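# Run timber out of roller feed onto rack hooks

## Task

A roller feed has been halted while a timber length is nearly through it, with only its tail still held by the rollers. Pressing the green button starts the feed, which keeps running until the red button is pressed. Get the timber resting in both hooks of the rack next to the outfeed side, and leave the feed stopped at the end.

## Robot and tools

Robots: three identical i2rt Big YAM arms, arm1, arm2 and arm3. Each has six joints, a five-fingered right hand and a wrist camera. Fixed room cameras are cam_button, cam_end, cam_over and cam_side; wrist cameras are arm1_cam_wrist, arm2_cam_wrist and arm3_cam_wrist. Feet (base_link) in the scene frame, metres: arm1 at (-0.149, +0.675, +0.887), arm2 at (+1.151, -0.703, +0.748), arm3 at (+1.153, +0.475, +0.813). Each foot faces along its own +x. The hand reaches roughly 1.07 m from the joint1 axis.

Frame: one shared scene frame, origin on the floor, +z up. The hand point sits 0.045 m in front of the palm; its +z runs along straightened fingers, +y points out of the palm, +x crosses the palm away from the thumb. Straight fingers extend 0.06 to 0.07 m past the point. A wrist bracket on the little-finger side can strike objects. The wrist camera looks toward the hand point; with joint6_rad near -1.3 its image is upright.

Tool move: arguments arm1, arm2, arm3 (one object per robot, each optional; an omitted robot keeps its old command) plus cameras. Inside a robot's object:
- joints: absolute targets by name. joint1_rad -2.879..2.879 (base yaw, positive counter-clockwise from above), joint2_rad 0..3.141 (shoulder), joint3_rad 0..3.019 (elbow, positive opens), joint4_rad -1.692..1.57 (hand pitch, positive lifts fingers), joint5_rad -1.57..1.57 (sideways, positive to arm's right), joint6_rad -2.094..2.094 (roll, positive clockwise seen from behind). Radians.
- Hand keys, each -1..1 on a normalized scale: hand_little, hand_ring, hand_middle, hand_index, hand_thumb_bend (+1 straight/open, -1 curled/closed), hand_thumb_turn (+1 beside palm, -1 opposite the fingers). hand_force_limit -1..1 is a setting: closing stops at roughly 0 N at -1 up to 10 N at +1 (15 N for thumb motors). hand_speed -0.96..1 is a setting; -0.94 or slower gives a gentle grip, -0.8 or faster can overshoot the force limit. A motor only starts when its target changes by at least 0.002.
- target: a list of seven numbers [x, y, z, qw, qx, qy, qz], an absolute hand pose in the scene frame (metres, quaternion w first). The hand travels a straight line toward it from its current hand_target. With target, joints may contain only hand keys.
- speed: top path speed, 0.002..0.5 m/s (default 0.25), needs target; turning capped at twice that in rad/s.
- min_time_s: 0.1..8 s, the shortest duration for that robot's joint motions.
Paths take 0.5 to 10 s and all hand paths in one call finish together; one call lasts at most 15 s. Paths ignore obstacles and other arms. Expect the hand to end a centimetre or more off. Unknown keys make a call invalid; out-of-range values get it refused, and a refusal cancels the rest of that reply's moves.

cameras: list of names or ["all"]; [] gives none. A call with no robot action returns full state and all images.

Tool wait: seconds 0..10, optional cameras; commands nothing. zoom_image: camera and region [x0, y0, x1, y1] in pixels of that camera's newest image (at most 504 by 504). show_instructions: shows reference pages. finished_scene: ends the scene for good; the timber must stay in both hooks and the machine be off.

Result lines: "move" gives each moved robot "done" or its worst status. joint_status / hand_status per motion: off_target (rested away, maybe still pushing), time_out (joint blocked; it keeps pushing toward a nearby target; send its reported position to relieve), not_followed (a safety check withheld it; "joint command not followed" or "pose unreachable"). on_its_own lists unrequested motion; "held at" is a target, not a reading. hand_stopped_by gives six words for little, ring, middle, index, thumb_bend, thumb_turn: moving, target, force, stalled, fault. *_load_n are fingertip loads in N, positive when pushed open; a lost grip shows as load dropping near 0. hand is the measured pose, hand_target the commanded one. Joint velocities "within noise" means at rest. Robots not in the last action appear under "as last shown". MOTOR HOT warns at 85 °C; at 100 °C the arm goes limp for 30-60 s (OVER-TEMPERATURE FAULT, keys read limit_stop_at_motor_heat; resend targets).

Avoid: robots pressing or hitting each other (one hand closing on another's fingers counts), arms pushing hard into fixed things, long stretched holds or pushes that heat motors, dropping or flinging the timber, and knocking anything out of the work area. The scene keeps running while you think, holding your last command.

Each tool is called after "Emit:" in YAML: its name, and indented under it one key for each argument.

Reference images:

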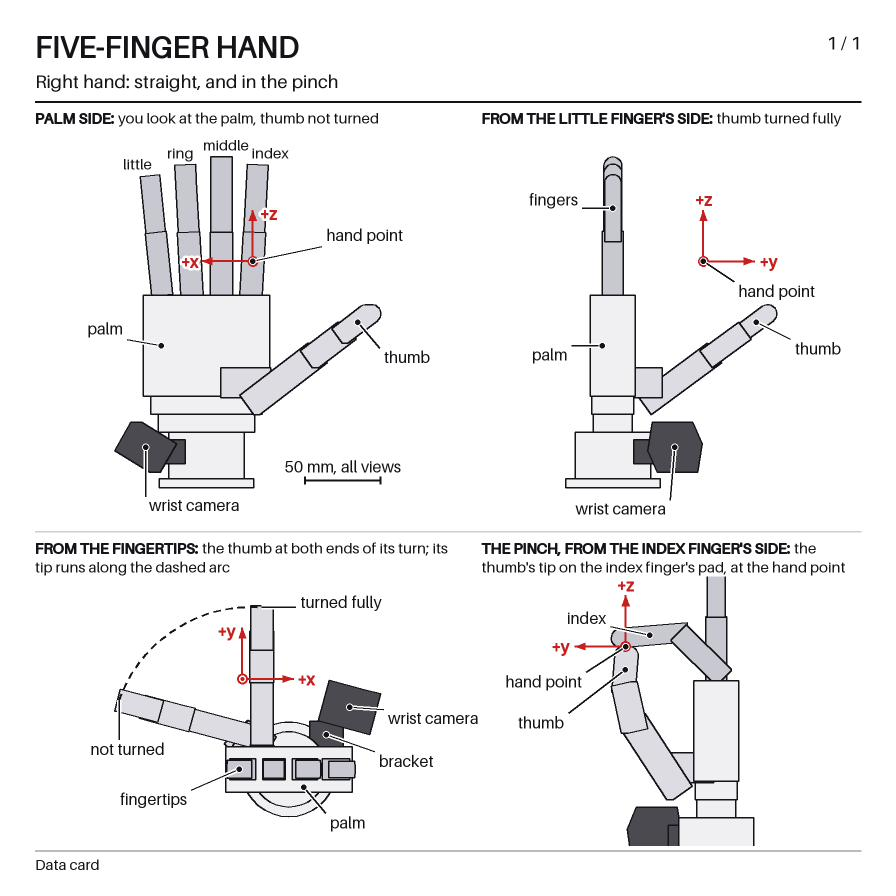

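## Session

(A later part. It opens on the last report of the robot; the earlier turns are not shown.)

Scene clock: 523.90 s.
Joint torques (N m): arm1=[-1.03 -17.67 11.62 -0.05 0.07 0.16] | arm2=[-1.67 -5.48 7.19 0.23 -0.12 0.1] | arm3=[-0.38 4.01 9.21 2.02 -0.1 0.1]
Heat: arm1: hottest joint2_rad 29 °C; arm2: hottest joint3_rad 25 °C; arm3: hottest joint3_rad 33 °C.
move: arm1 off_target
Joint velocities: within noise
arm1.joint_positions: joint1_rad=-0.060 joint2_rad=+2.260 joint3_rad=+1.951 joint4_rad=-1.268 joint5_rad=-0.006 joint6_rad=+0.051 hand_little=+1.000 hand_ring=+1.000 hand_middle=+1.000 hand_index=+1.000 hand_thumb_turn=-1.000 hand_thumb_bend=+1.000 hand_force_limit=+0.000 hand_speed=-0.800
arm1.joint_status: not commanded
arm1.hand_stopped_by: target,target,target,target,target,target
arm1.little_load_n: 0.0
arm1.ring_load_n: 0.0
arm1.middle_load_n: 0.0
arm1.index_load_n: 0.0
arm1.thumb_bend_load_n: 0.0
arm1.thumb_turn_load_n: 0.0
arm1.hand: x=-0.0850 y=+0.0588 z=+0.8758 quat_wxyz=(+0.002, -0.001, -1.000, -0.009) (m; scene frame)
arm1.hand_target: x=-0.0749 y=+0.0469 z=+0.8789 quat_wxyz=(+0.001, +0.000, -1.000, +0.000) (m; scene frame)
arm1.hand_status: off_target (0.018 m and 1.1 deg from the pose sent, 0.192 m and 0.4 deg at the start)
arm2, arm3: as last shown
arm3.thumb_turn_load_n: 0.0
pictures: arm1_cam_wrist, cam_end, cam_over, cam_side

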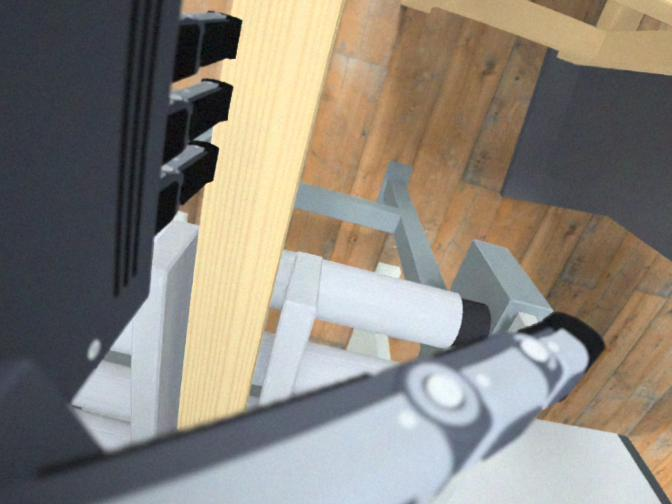

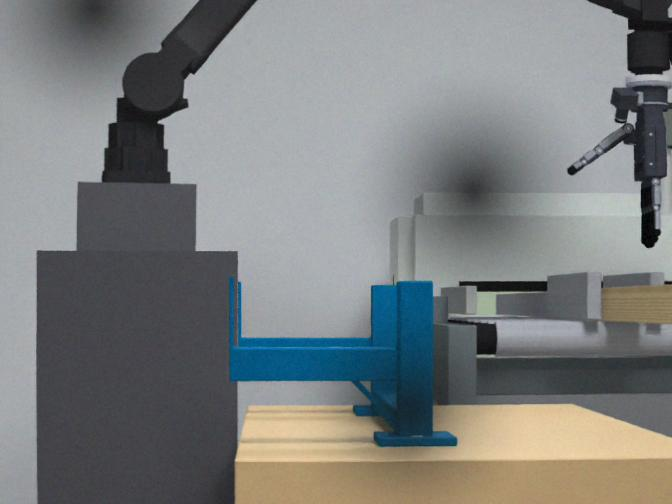

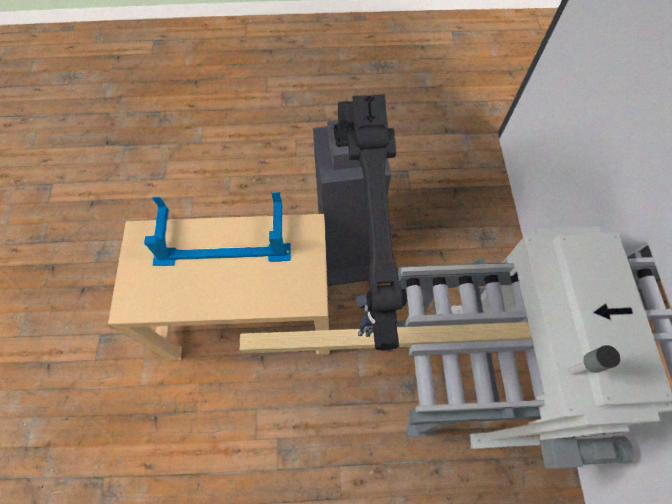

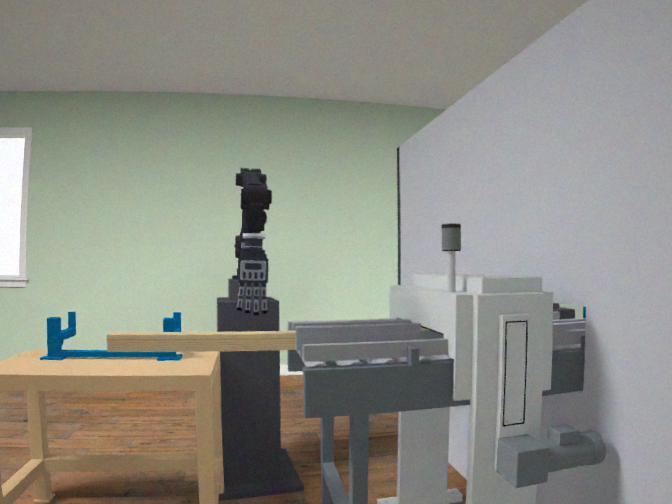

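Emit:
zoom_image:
  camera: "arm1_cam_wrist"
  region: [120, 100, 420, 400]

Scaled by 1.680 from the camera's 672x504 image, which has a finer 960x720 frame.

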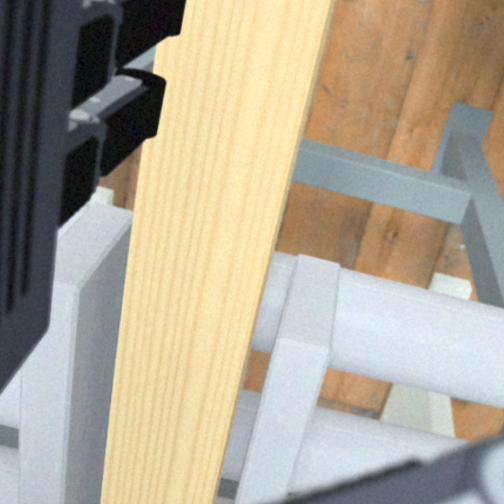

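Emit:
zoom_image:
  camera: "cam_over"
  region: [230, 280, 430, 400]

Emit:
zoom_image:
  camera: "cam_end"
  region: [540, 200, 672, 340]

Scaled by 2.520 from the camera's 672x504 image, which has a finer 960x720 frame.

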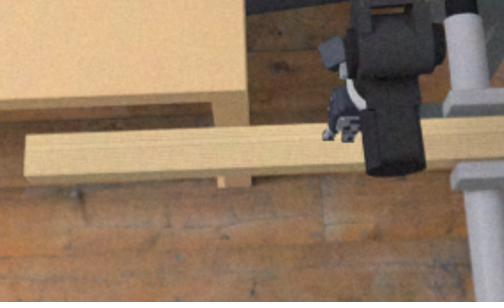

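Scaled by 3.600 from the camera's 672x504 image, which has a finer 960x720 frame.

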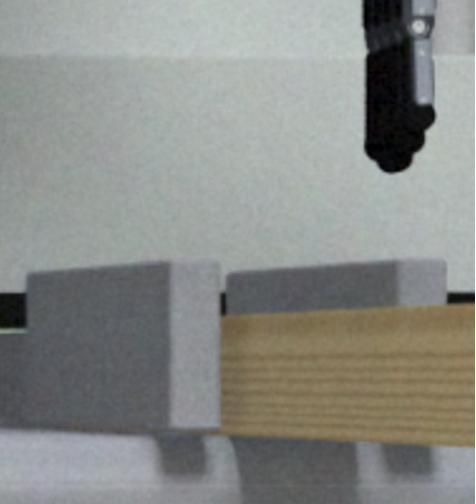

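Emit:
move:
  arm1: {"target": [-0.072, 0.012, 0.86, 0, 0, 1, 0], "speed": 0.15}
  cameras: ["arm1_cam_wrist", "cam_over", "cam_side", "cam_end"]

Emit:
zoom_image:
  camera: "cam_end"
  region: [540, 200, 672, 340]

Emit:
zoom_image:
  camera: "arm1_cam_wrist"
  region: [120, 0, 460, 300]

Scene clock: 559.80 s.
Joint torques (N m): arm1=[-0.97 -18.9 11.85 -0.03 0.01 0.15] | arm2=[-1.67 -5.42 7.09 0.21 -0.11 0.08] | arm3=[-0.44 4.07 9.2 1.99 -0.11 0.1]
Heat: arm1: hottest joint2_rad 29 °C; arm2: hottest joint3_rad 25 °C; arm3: hottest joint3_rad 33 °C.
move: arm1 off_target
Joint velocities: within noise
arm1.joint_positions: joint1_rad=-0.060 joint2_rad=+2.387 joint3_rad=+2.136 joint4_rad=-1.325 joint5_rad=-0.006 joint6_rad=+0.052 hand_little=+1.000 hand_ring=+1.000 hand_middle=+1.000 hand_index=+1.000 hand_thumb_turn=-1.000 hand_thumb_bend=+1.000 hand_force_limit=+0.000 hand_speed=-0.800
arm1.joint_status: not commanded
arm1.hand_stopped_by: target,target,target,target,target,target
arm1.little_load_n: 0.0
arm1.ring_load_n: 0.0
arm1.middle_load_n: 0.0
arm1.index_load_n: 0.0
arm1.thumb_bend_load_n: 0.0
arm1.thumb_turn_load_n: 0.0
arm1.hand: x=-0.0834 y=+0.0232 z=+0.8574 quat_wxyz=(+0.002, -0.002, -1.000, -0.008) (m; scene frame)
arm1.hand_target: x=-0.0719 y=+0.0127 z=+0.8590 quat_wxyz=(+0.000, +0.000, -1.000, +0.000) (m; scene frame)
arm1.hand_status: off_target (0.016 m and 1.0 deg from the pose sent, 0.051 m and 1.1 deg at the start)
arm2, arm3: as last shown
arm2.ring_load_n: 0.5
pictures: arm1_cam_wrist, cam_end, cam_over, cam_side

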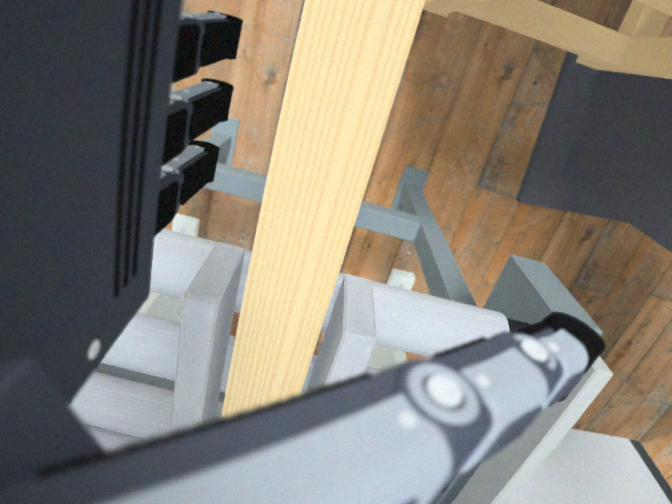

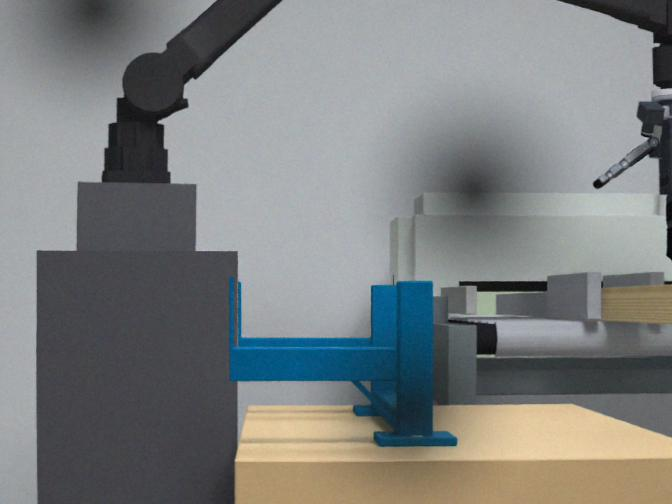

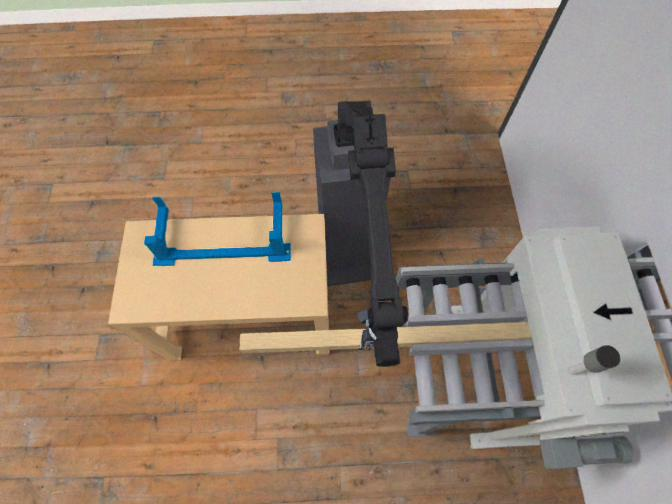

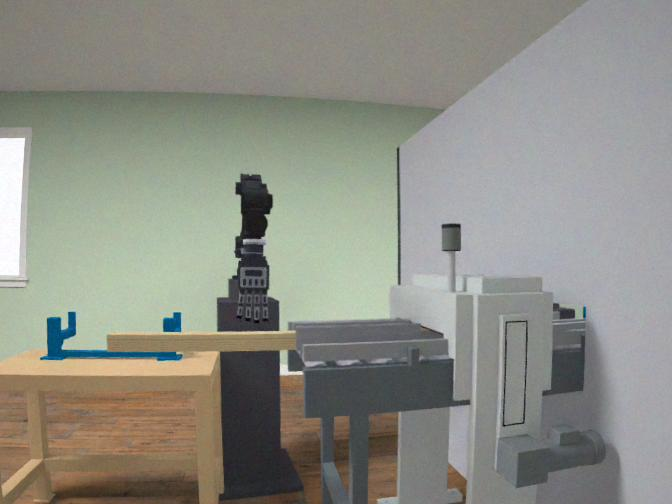

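Scaled by 3.600 from the camera's 672x504 image, which has a finer 960x720 frame.

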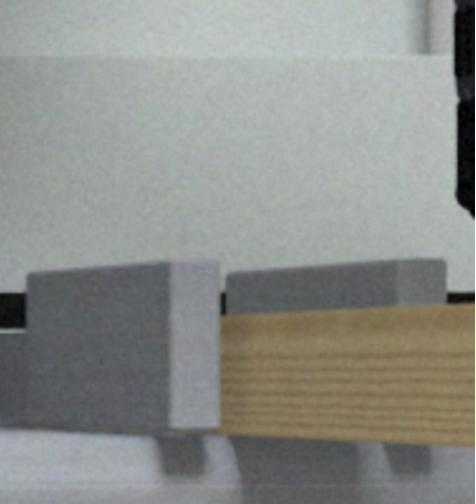

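Scaled by 1.482 from the camera's 672x504 image, which has a finer 960x720 frame.

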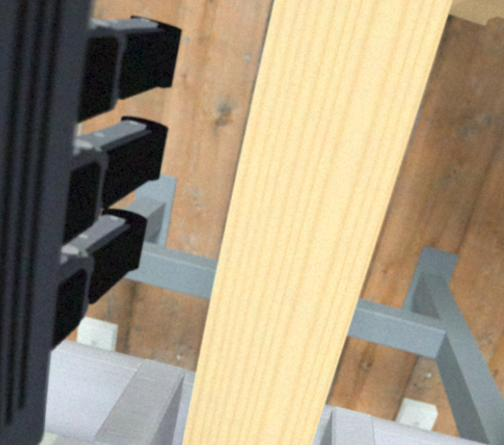

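Emit:
move:
  arm1: {"target": [-0.072, 0.014, 0.79, 0, 0, 1, 0], "speed": 0.08}
  cameras: ["arm1_cam_wrist", "cam_over", "cam_side", "cam_end"]

Emit:
zoom_image:
  camera: "cam_side"
  region: [180, 240, 340, 380]

Emit:
zoom_image:
  camera: "cam_over"
  region: [300, 260, 440, 380]

Scene clock: 614.43 s.
Joint torques (N m): arm1=[-0.91 -19.14 7.54 0.72 0.03 0.15] | arm2=[-1.67 -5.6 7.16 0.24 -0.11 0.1] | arm3=[-0.32 4.07 9.21 1.99 -0.1 0.1]
Heat: arm1: hottest joint2_rad 31 °C; arm2: hottest joint3_rad 25 °C; arm3: hottest joint3_rad 33 °C.
move: arm1 off_target
Joint velocities: within noise
arm1.joint_positions: joint1_rad=-0.060 joint2_rad=+2.450 joint3_rad=+2.121 joint4_rad=-1.215 joint5_rad=-0.006 joint6_rad=+0.054 hand_little=+1.000 hand_ring=+1.000 hand_middle=+1.000 hand_index=+1.000 hand_thumb_turn=-1.000 hand_thumb_bend=+1.000 hand_force_limit=+0.000 hand_speed=-0.800
arm1.joint_status: not commanded
arm1.hand_stopped_by: target,target,target,target,target,target
arm1.little_load_n: 0.0
arm1.ring_load_n: 0.0
arm1.middle_load_n: 0.0
arm1.index_load_n: 0.0
arm1.thumb_bend_load_n: -0.5
arm1.thumb_turn_load_n: 0.5
arm1.hand: x=-0.0831 y=+0.0111 z=+0.8062 quat_wxyz=(+0.001, -0.003, -1.000, +0.008) (m; scene frame)
arm1.hand_target: x=-0.0722 y=+0.0150 z=+0.7908 quat_wxyz=(+0.000, +0.000, -1.000, +0.001) (m; scene frame)
arm1.hand_status: off_target (0.020 m and 1.0 deg from the pose sent, 0.069 m and 1.0 deg at the start)
arm2: as last shown
arm2.ring_load_n: 0.0
arm3.joint_positions: joint1_rad=+0.338 joint2_rad=+0.617 joint3_rad=+1.359 joint4_rad=-1.217 joint5_rad=-0.294 joint6_rad=-1.422 hand_little=+1.000 hand_ring=+1.000 hand_middle=+1.000 hand_index=+1.000 hand_thumb_turn=+1.000 hand_thumb_bend=+1.000 hand_force_limit=+0.000 hand_speed=-0.800
arm3.joint_status: not commanded
arm3.hand_stopped_by: target,target,target,target,target,target
arm3.little_load_n: 0.0
arm3.ring_load_n: 0.0
arm3.middle_load_n: 0.0
arm3.index_load_n: 0.5
arm3.thumb_bend_load_n: 0.0
arm3.thumb_turn_load_n: 0.0
arm3.hand: x=+1.2180 y=+0.2290 z=+1.3180 quat_wxyz=(+0.183, +0.676, -0.506, +0.504) (m; scene frame)
arm3.hand_target: x=+1.2176 y=+0.2307 z=+1.3311 quat_wxyz=(+0.191, +0.671, -0.500, +0.513) (m; scene frame)
arm3.hand_status: not commanded
pictures: arm1_cam_wrist, cam_end, cam_over, cam_side

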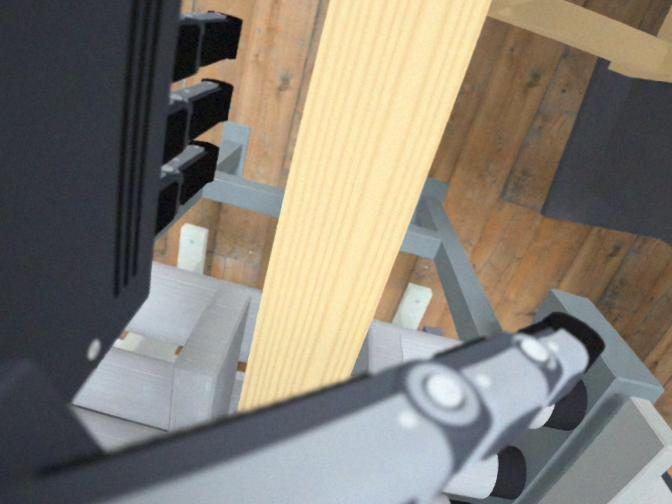

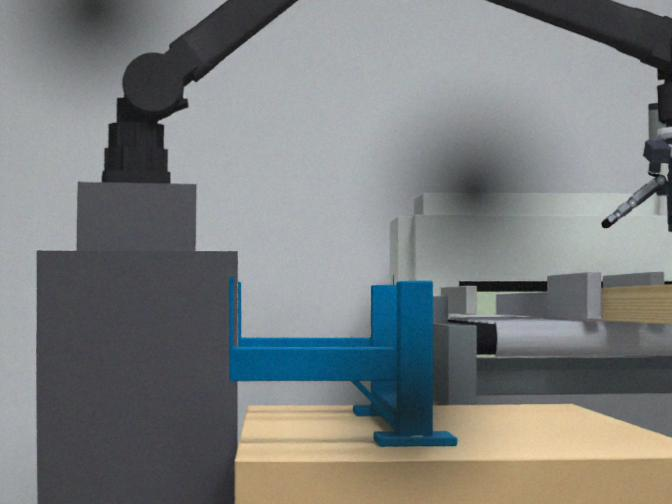

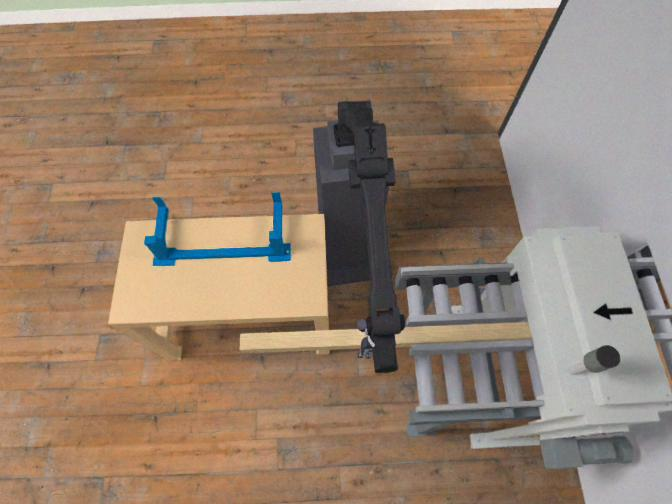

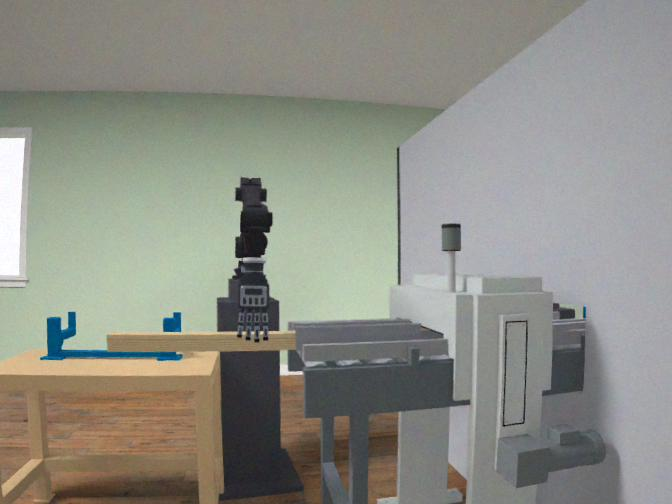

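Scaled by 3.150 from the camera's 672x504 image, which has a finer 960x720 frame.

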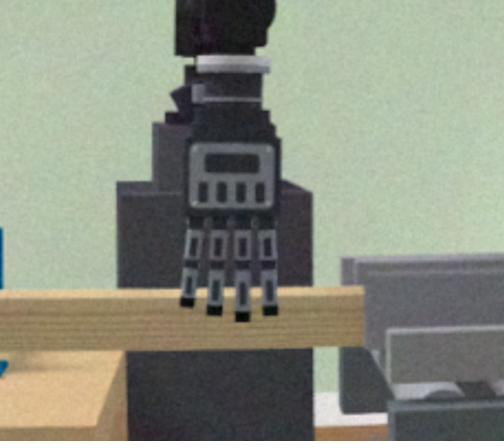

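Scaled by 3.600 from the camera's 672x504 image, which has a finer 960x720 frame.

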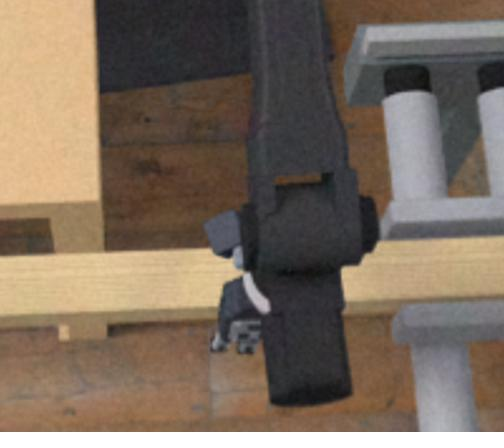

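Emit:
move:
  arm1: {"target": [-0.072, 0.028, 0.79, 0, 0, 1, 0], "speed": 0.08}
  cameras: []

Emit:
move:
  arm1: {"target": [-0.072, 0.028, 0.735, 0, 0, 1, 0], "speed": 0.08}
  cameras: ["arm1_cam_wrist", "cam_side", "cam_end"]

Emit:
zoom_image:
  camera: "cam_side"
  region: [180, 240, 340, 380]

Scene clock: 643.40 s.
Joint torques (N m): arm1=[-0.85 -21.89 6.82 0.64 0.01 0.15] | arm2=[-1.96 -5.71 7.1 0.23 -0.12 0.08] | arm3=[-0.32 4.07 9.21 2 -0.1 0.1]
Heat: arm1: hottest joint2_rad 37 °C; arm2: hottest joint3_rad 25 °C; arm3: hottest joint3_rad 33 °C.
move: arm1 off_target
Joint velocities: arm1=[within noise] | arm2=[0.005 0.005 -0.007 0.002 -0.022 -0.154] | arm3=[within noise]
arm1.joint_positions: joint1_rad=-0.058 joint2_rad=+2.450 joint3_rad=+2.047 joint4_rad=-1.176 joint5_rad=-0.006 joint6_rad=+0.054 hand_little=+1.000 hand_ring=+1.000 hand_middle=+1.000 hand_index=+1.000 hand_thumb_turn=-1.000 hand_thumb_bend=+1.000 hand_force_limit=+0.000 hand_speed=-0.800
arm1.joint_status: not commanded
arm1.hand_stopped_by: target,target,target,target,target,target
arm1.little_load_n: 0.0
arm1.ring_load_n: 0.0
arm1.middle_load_n: 0.0
arm1.index_load_n: 0.0
arm1.thumb_bend_load_n: 0.0
arm1.thumb_turn_load_n: 0.0
arm1.hand: x=-0.0833 y=+0.0309 z=+0.7821 quat_wxyz=(+0.002, -0.002, -1.000, -0.010) (m; scene frame)
arm1.hand_target: x=-0.0720 y=+0.0284 z=+0.7903 quat_wxyz=(+0.000, +0.000, -1.000, +0.000) (m; scene frame)
arm1.hand_status: off_target (0.014 m and 1.2 deg from the pose sent, 0.026 m and 1.0 deg at the start)
arm2, arm3: as last shown
arm3.index_load_n: 0.0
arm3.thumb_bend_load_n: 0.5
pictures: none
No camera images: "cameras" was empty.

Scene clock: 644.83 s.
Joint torques (N m): arm1=[-0.91 -18.84 7.16 0.73 0.03 0.15] | arm2=[-1.61 -5.42 7.05 0.23 -0.11 0.1] | arm3=[-0.38 4.07 9.2 2 -0.1 0.1]
Heat: arm1: hottest joint2_rad 37 °C; arm2: hottest joint3_rad 25 °C; arm3: hottest joint3_rad 33 °C.
move: arm1 off_target
Joint velocities: within noise
arm1.joint_positions: joint1_rad=-0.058 joint2_rad=+2.487 joint3_rad=+2.032 joint4_rad=-1.092 joint5_rad=-0.006 joint6_rad=+0.055 hand_little=+1.000 hand_ring=+1.000 hand_middle=+1.000 hand_index=+1.000 hand_thumb_turn=-1.000 hand_thumb_bend=+1.000 hand_force_limit=+0.000 hand_speed=-0.800
arm1.joint_status: not commanded
arm1.hand_stopped_by: target,target,target,target,target,target
arm1.little_load_n: 0.0
arm1.ring_load_n: 0.0
arm1.middle_load_n: 0.0
arm1.index_load_n: 0.0
arm1.thumb_bend_load_n: 0.0
arm1.thumb_turn_load_n: 0.0
arm1.hand: x=-0.0832 y=+0.0241 z=+0.7496 quat_wxyz=(+0.001, -0.003, -1.000, +0.006) (m; scene frame)
arm1.hand_target: x=-0.0724 y=+0.0294 z=+0.7348 quat_wxyz=(+0.000, +0.000, -1.000, -0.001) (m; scene frame)
arm1.hand_status: off_target (0.019 m and 0.8 deg from the pose sent, 0.049 m and 1.2 deg at the start)
arm2, arm3: as last shown
arm3.thumb_bend_load_n: 0.0
pictures: arm1_cam_wrist, cam_end, cam_side

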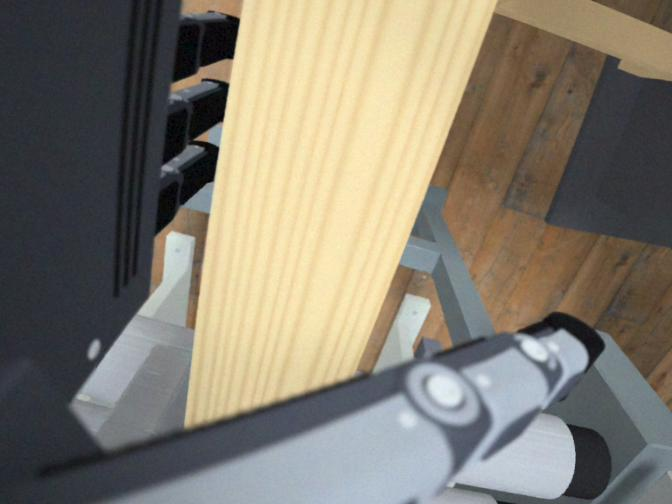

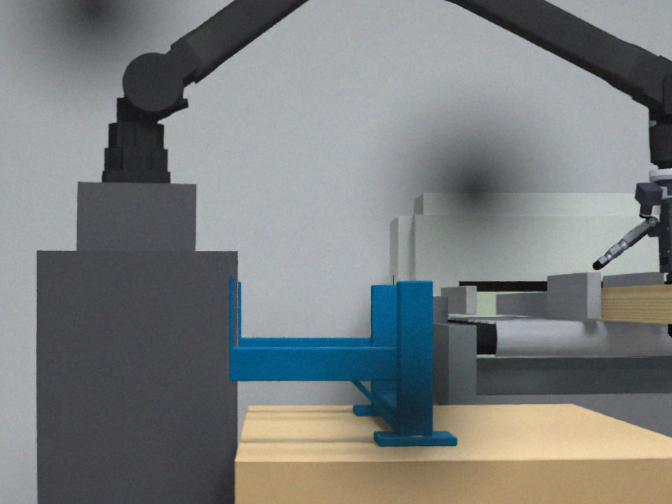

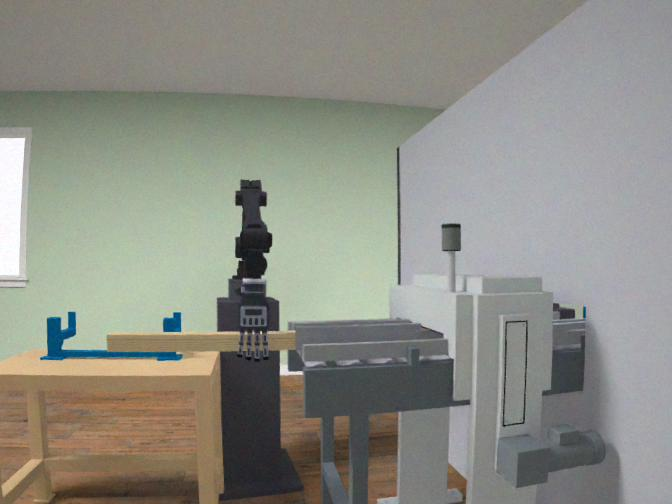

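Scaled by 3.150 from the camera's 672x504 image, which has a finer 960x720 frame.

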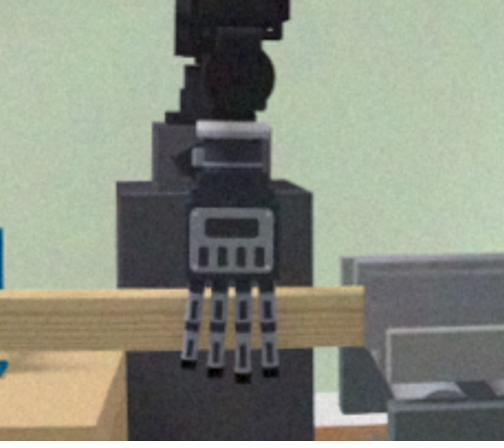

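Emit:
move:
  arm1: {"target": [-0.072, 0.030, 0.698, 0, 0, 1, 0], "speed": 0.06}
  cameras: ["arm1_cam_wrist", "cam_side", "cam_end", "cam_over"]

Emit:
zoom_image:
  camera: "cam_side"
  region: [180, 240, 340, 380]

Scene clock: 654.30 s.
Joint torques (N m): arm1=[-0.85 -19.08 7.12 0.72 0.03 0.15] | arm2=[-1.85 -5.3 7.05 0.21 -0.11 0.08] | arm3=[-0.38 4.01 9.2 1.99 -0.1 0.1]
Heat: arm1: hottest joint2_rad 37 °C; arm2: hottest joint3_rad 25 °C; arm3: hottest joint3_rad 33 °C.
move: arm1 off_target
Joint velocities: within noise
arm1.joint_positions: joint1_rad=-0.058 joint2_rad=+2.539 joint3_rad=+2.027 joint4_rad=-1.037 joint5_rad=-0.006 joint6_rad=+0.055 hand_little=+1.000 hand_ring=+1.000 hand_middle=+1.000 hand_index=+1.000 hand_thumb_turn=-1.000 hand_thumb_bend=+1.000 hand_force_limit=+0.000 hand_speed=-0.800
arm1.joint_status: not commanded
arm1.hand_stopped_by: target,target,target,target,target,target
arm1.little_load_n: 0.0
arm1.ring_load_n: 0.0
arm1.middle_load_n: 0.0
arm1.index_load_n: 0.0
arm1.thumb_bend_load_n: 0.0
arm1.thumb_turn_load_n: 0.0
arm1.hand: x=-0.0836 y=+0.0263 z=+0.7125 quat_wxyz=(+0.001, -0.003, -1.000, +0.006) (m; scene frame)
arm1.hand_target: x=-0.0729 y=+0.0316 z=+0.6980 quat_wxyz=(+0.000, +0.000, -1.000, -0.001) (m; scene frame)
arm1.hand_status: off_target (0.019 m and 0.7 deg from the pose sent, 0.053 m and 0.8 deg at the start)
arm2.joint_positions: joint1_rad=+0.265 joint2_rad=+1.242 joint3_rad=+1.042 joint4_rad=-1.365 joint5_rad=+0.013 joint6_rad=+0.516 hand_little=-1.000 hand_ring=-1.000 hand_middle=-1.000 hand_index=+1.000 hand_thumb_turn=+1.000 hand_thumb_bend=+1.000 hand_force_limit=+0.000 hand_speed=-0.800
arm2.joint_status: not commanded
arm2.hand_stopped_by: target,target,target,target,target,target
arm2.little_load_n: 0.5
arm2.ring_load_n: 0.0
arm2.middle_load_n: 0.0
arm2.index_load_n: 0.0
arm2.thumb_bend_load_n: 0.0
arm2.thumb_turn_load_n: 0.0
arm2.hand: x=+0.9531 y=-0.4704 z=+0.9187 quat_wxyz=(-0.008, +1.000, +0.010, -0.004) (m; scene frame)
arm2.hand_target: x=+0.9554 y=-0.4687 z=+0.9110 quat_wxyz=(-0.001, +1.000, +0.000, -0.001) (m; scene frame)
arm2.hand_status: not commanded
arm3: as last shown
pictures: arm1_cam_wrist, cam_end, cam_over, cam_side

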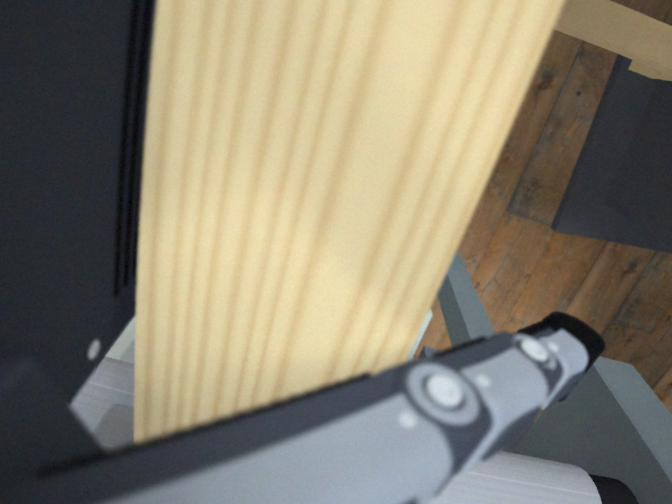

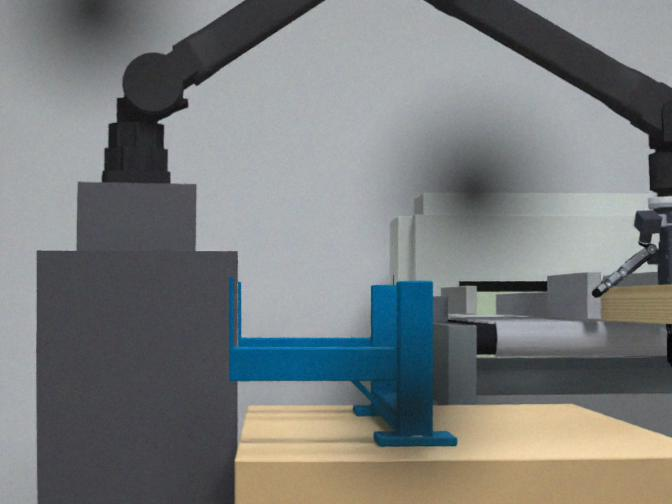

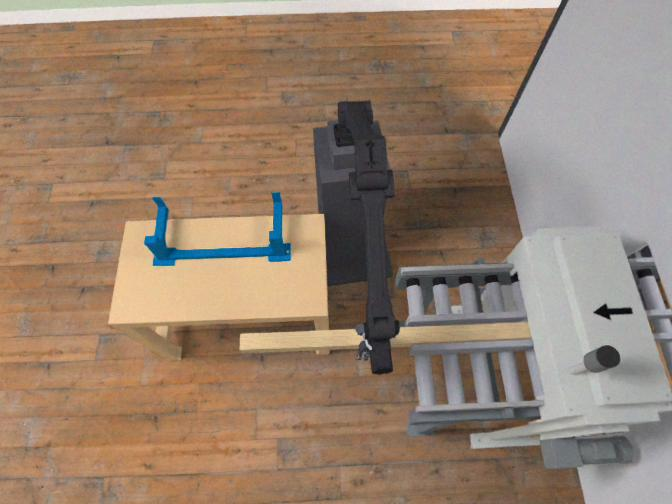

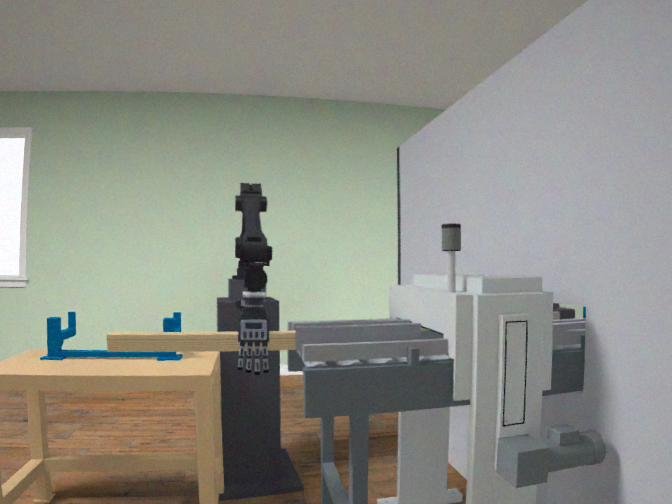

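Scaled by 3.150 from the camera's 672x504 image, which has a finer 960x720 frame.

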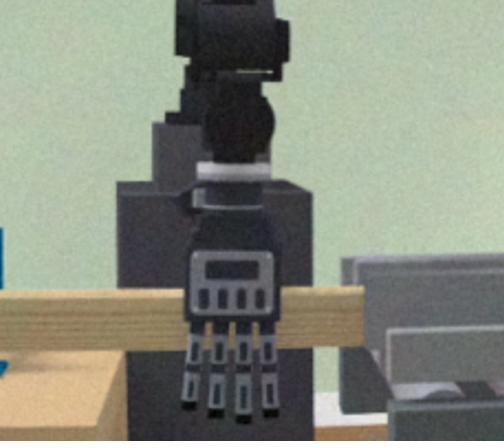

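Emit:
move:
  arm1: {"joints": {"hand_little": 0.05, "hand_ring": 0.05, "hand_middle": 0.05, "hand_index": 0.05, "hand_force_limit": -0.7, "hand_speed": -0.9}}
  cameras: ["arm1_cam_wrist", "cam_side", "cam_end"]

Emit:
zoom_image:
  camera: "cam_side"
  region: [200, 280, 300, 380]

Emit:
zoom_image:
  camera: "cam_end"
  region: [552, 160, 672, 400]

Scene clock: 700.40 s.
Joint torques (N m): arm1=[-0.91 -19.14 7.13 0.4 0.03 0.15] | arm2=[-1.79 -5.42 7.08 0.16 -0.11 0.09] | arm3=[-0.44 4.07 9.21 1.99 -0.1 0.1]
Heat: arm1: hottest joint2_rad 39 °C; arm2: hottest joint3_rad 26 °C; arm3: hottest joint3_rad 33 °C.
move: arm1 done
Joint velocities: within noise
arm1.joint_positions: joint1_rad=-0.058 joint2_rad=+2.539 joint3_rad=+2.027 joint4_rad=-1.018 joint5_rad=-0.006 joint6_rad=+0.055 hand_little=+0.050 hand_ring=+0.050 hand_middle=+0.050 hand_index=+0.050 hand_thumb_turn=-1.000 hand_thumb_bend=+1.000 hand_force_limit=-0.700 hand_speed=-0.900
arm1.joint_status: all done
arm1.hand_stopped_by: target,target,target,target,target,target
arm1.little_load_n: 0.5
arm1.ring_load_n: 0.0
arm1.middle_load_n: 0.0
arm1.index_load_n: 0.0
arm1.thumb_bend_load_n: 0.0
arm1.thumb_turn_load_n: 0.0
arm1.hand: x=-0.0834 y=+0.0213 z=+0.7115 quat_wxyz=(+0.001, -0.003, -1.000, +0.015) (m; scene frame)
arm1.hand_target: x=-0.0727 y=+0.0287 z=+0.6981 quat_wxyz=(+0.000, +0.000, -1.000, +0.004) (m; scene frame)
arm1.hand_status: not commanded
arm2, arm3: as last shown
arm2.little_load_n: 0.0
arm3.index_load_n: 0.5
pictures: arm1_cam_wrist, cam_end, cam_side

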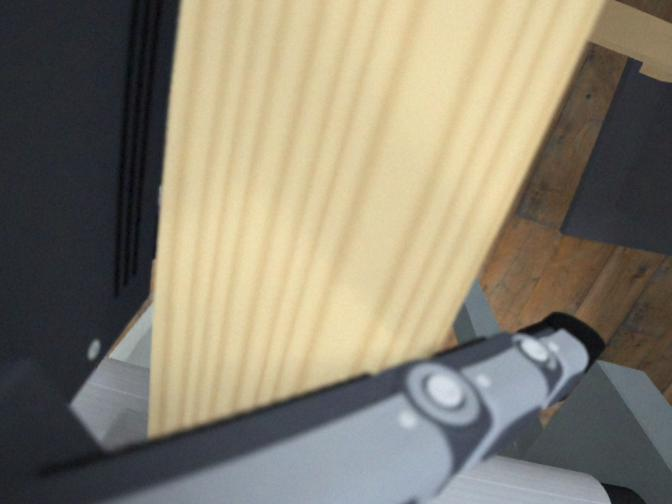

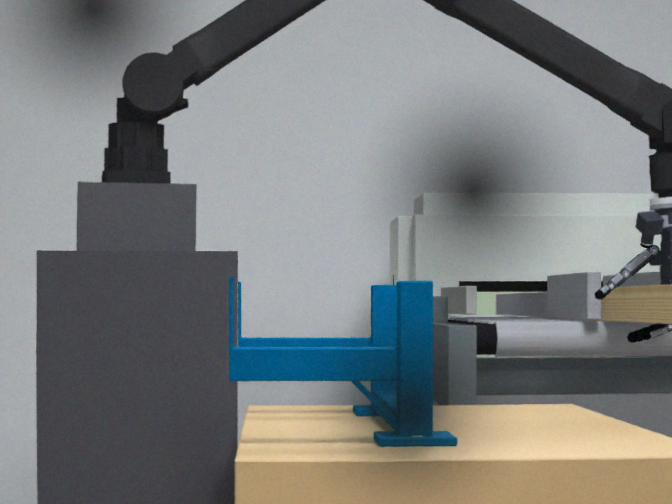

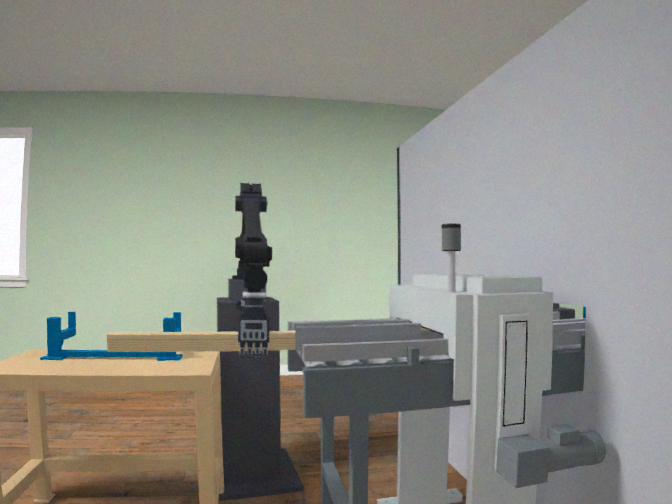

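Scaled by 5.040 from the camera's 672x504 image, which has a finer 960x720 frame.

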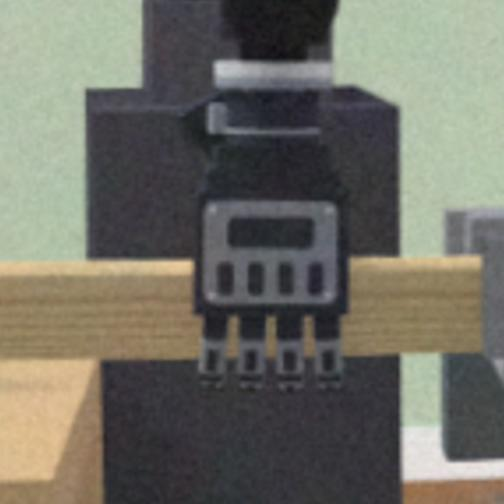

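Scaled by 2.100 from the camera's 672x504 image, which has a finer 960x720 frame.

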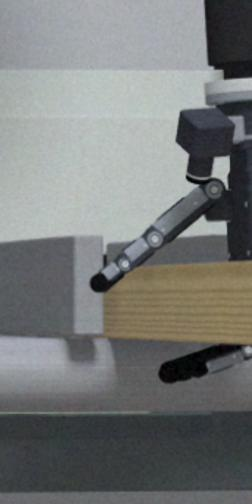

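Emit:
move:
  arm1: {"joints": {"hand_little": -0.12, "hand_ring": -0.12, "hand_middle": -0.12, "hand_index": -0.12, "hand_thumb_bend": 0.6}}
  cameras: ["arm1_cam_wrist", "cam_side", "cam_end"]

Emit:
zoom_image:
  camera: "cam_end"
  region: [552, 200, 672, 360]

Scene clock: 721.00 s.
Joint torques (N m): arm1=[-0.91 -19.31 7.12 0.18 0.08 0.15] | arm2=[-1.96 -5.36 7.1 0.24 -0.1 0.1] | arm3=[-0.38 4.07 9.21 2.02 -0.1 0.1]
Heat: arm1: hottest joint2_rad 39 °C; arm2: hottest joint3_rad 26 °C; arm3: hottest joint3_rad 33 °C.
move: arm1 off_target
Joint velocities: within noise
arm1.joint_positions: joint1_rad=-0.058 joint2_rad=+2.542 joint3_rad=+2.027 joint4_rad=-1.012 joint5_rad=-0.008 joint6_rad=+0.055 hand_little=-0.051 hand_ring=-0.098 hand_middle=-0.120 hand_index=-0.120 hand_thumb_turn=-1.000 hand_thumb_bend=+0.935 hand_force_limit=-0.700 hand_speed=-0.900
arm1.joint_status: hand_little off_target (ended at -0.051, target -0.120); hand_ring off_target (ended at -0.098, target -0.120); hand_thumb_bend off_target (ended at +0.935, target +0.600); the others done
arm1.hand_stopped_by: force,force,target,target,force,target
arm1.little_load_n: 1.0
arm1.ring_load_n: 2.0
arm1.middle_load_n: 0.5
arm1.index_load_n: 0.0
arm1.thumb_bend_load_n: 3.5
arm1.thumb_turn_load_n: 1.0
arm1.hand: x=-0.0831 y=+0.0206 z=+0.7093 quat_wxyz=(+0.000, -0.003, -1.000, +0.016) (m; scene frame)
arm1.hand_target: x=-0.0726 y=+0.0290 z=+0.6974 quat_wxyz=(+0.000, +0.000, -1.000, +0.004) (m; scene frame)
arm1.hand_status: not commanded
arm2, arm3: as last shown
arm3.index_load_n: 0.0
pictures: arm1_cam_wrist, cam_end, cam_side

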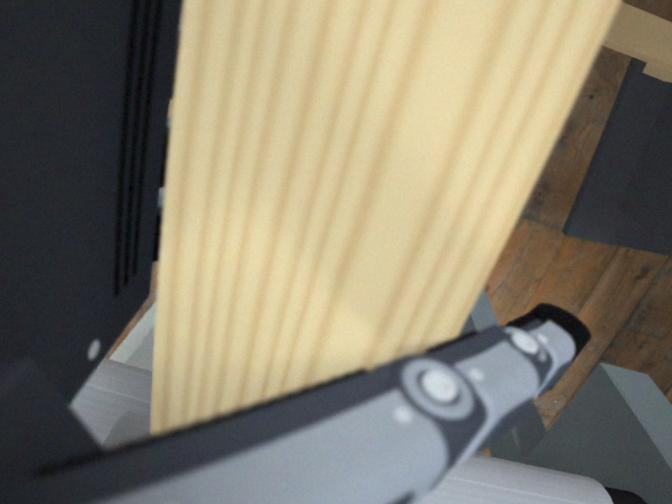

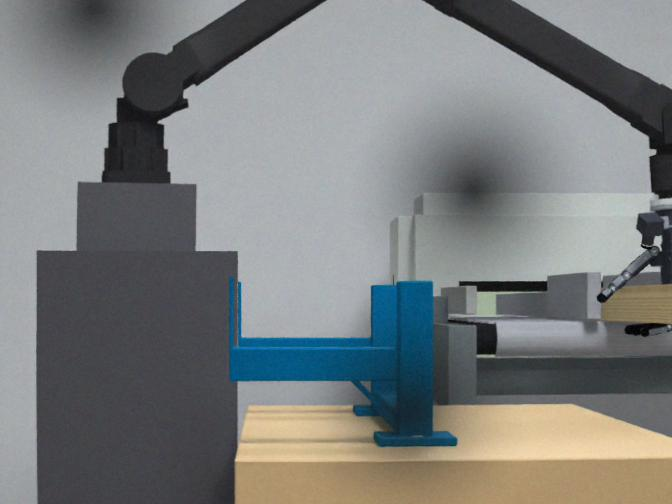

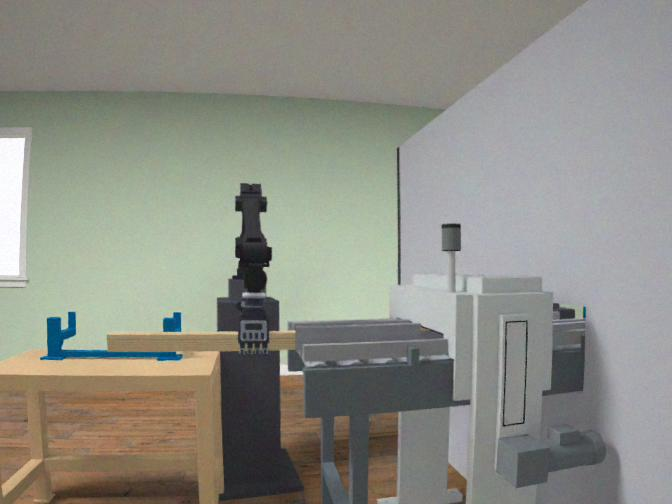

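Scaled by 3.150 from the camera's 672x504 image, which has a finer 960x720 frame.

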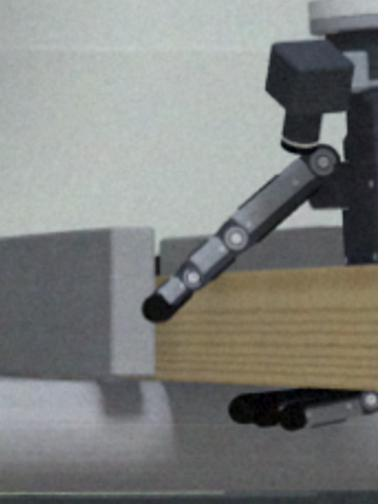

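Emit:
move:
  arm2: {"target": [0.970, -0.456, 0.885, 0, 1, 0, 0], "speed": 0.1}
  cameras: ["cam_button"]

Emit:
zoom_image:
  camera: "cam_button"
  region: [180, 130, 400, 350]

Scene clock: 739.23 s.
Joint torques (N m): arm1=[-0.85 -19.31 7.12 0.18 0.07 0.15] | arm2=[-1.49 -5.83 6.94 0.25 -0.07 -0.14] | arm3=[-0.38 4.07 9.21 2 -0.1 0.1]
Heat: arm1: hottest joint2_rad 35 °C; arm2: hottest joint3_rad 26 °C; arm3: hottest joint3_rad 33 °C.
move: arm2 done
Joint velocities: within noise
arm1, arm3: as last shown
arm1.thumb_bend_load_n: 3.0
arm2.joint_positions: joint1_rad=+0.209 joint2_rad=+1.269 joint3_rad=+0.998 joint4_rad=-1.295 joint5_rad=+0.013 joint6_rad=+0.489 hand_little=-1.000 hand_ring=-1.000 hand_middle=-1.000 hand_index=+1.000 hand_thumb_turn=+1.000 hand_thumb_bend=+1.000 hand_force_limit=+0.000 hand_speed=-0.800
arm2.joint_status: not commanded
arm2.hand_stopped_by: target,target,target,target,target,target
arm2.little_load_n: 0.0
arm2.ring_load_n: 0.0
arm2.middle_load_n: 0.0
arm2.index_load_n: 0.0
arm2.thumb_bend_load_n: 0.0
arm2.thumb_turn_load_n: 0.0
arm2.hand: x=+0.9662 y=-0.4569 z=+0.8933 quat_wxyz=(-0.007, +1.000, -0.005, -0.004) (m; scene frame)
arm2.hand_target: x=+0.9700 y=-0.4569 z=+0.8849 quat_wxyz=(+0.001, +1.000, -0.004, +0.000) (m; scene frame)
arm2.hand_status: done (0.009 m and 1.1 deg from the pose sent, 0.040 m and 1.5 deg at the start)
arm3.index_load_n: -0.5
pictures: cam_button

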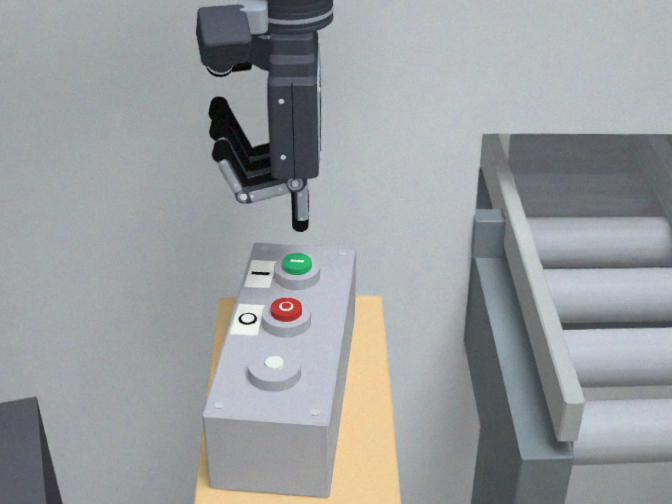

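Scaled by 2.291 from the camera's 672x504 image, which has a finer 960x720 frame.

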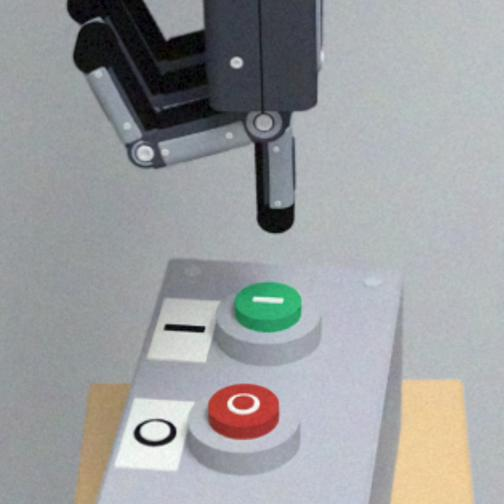

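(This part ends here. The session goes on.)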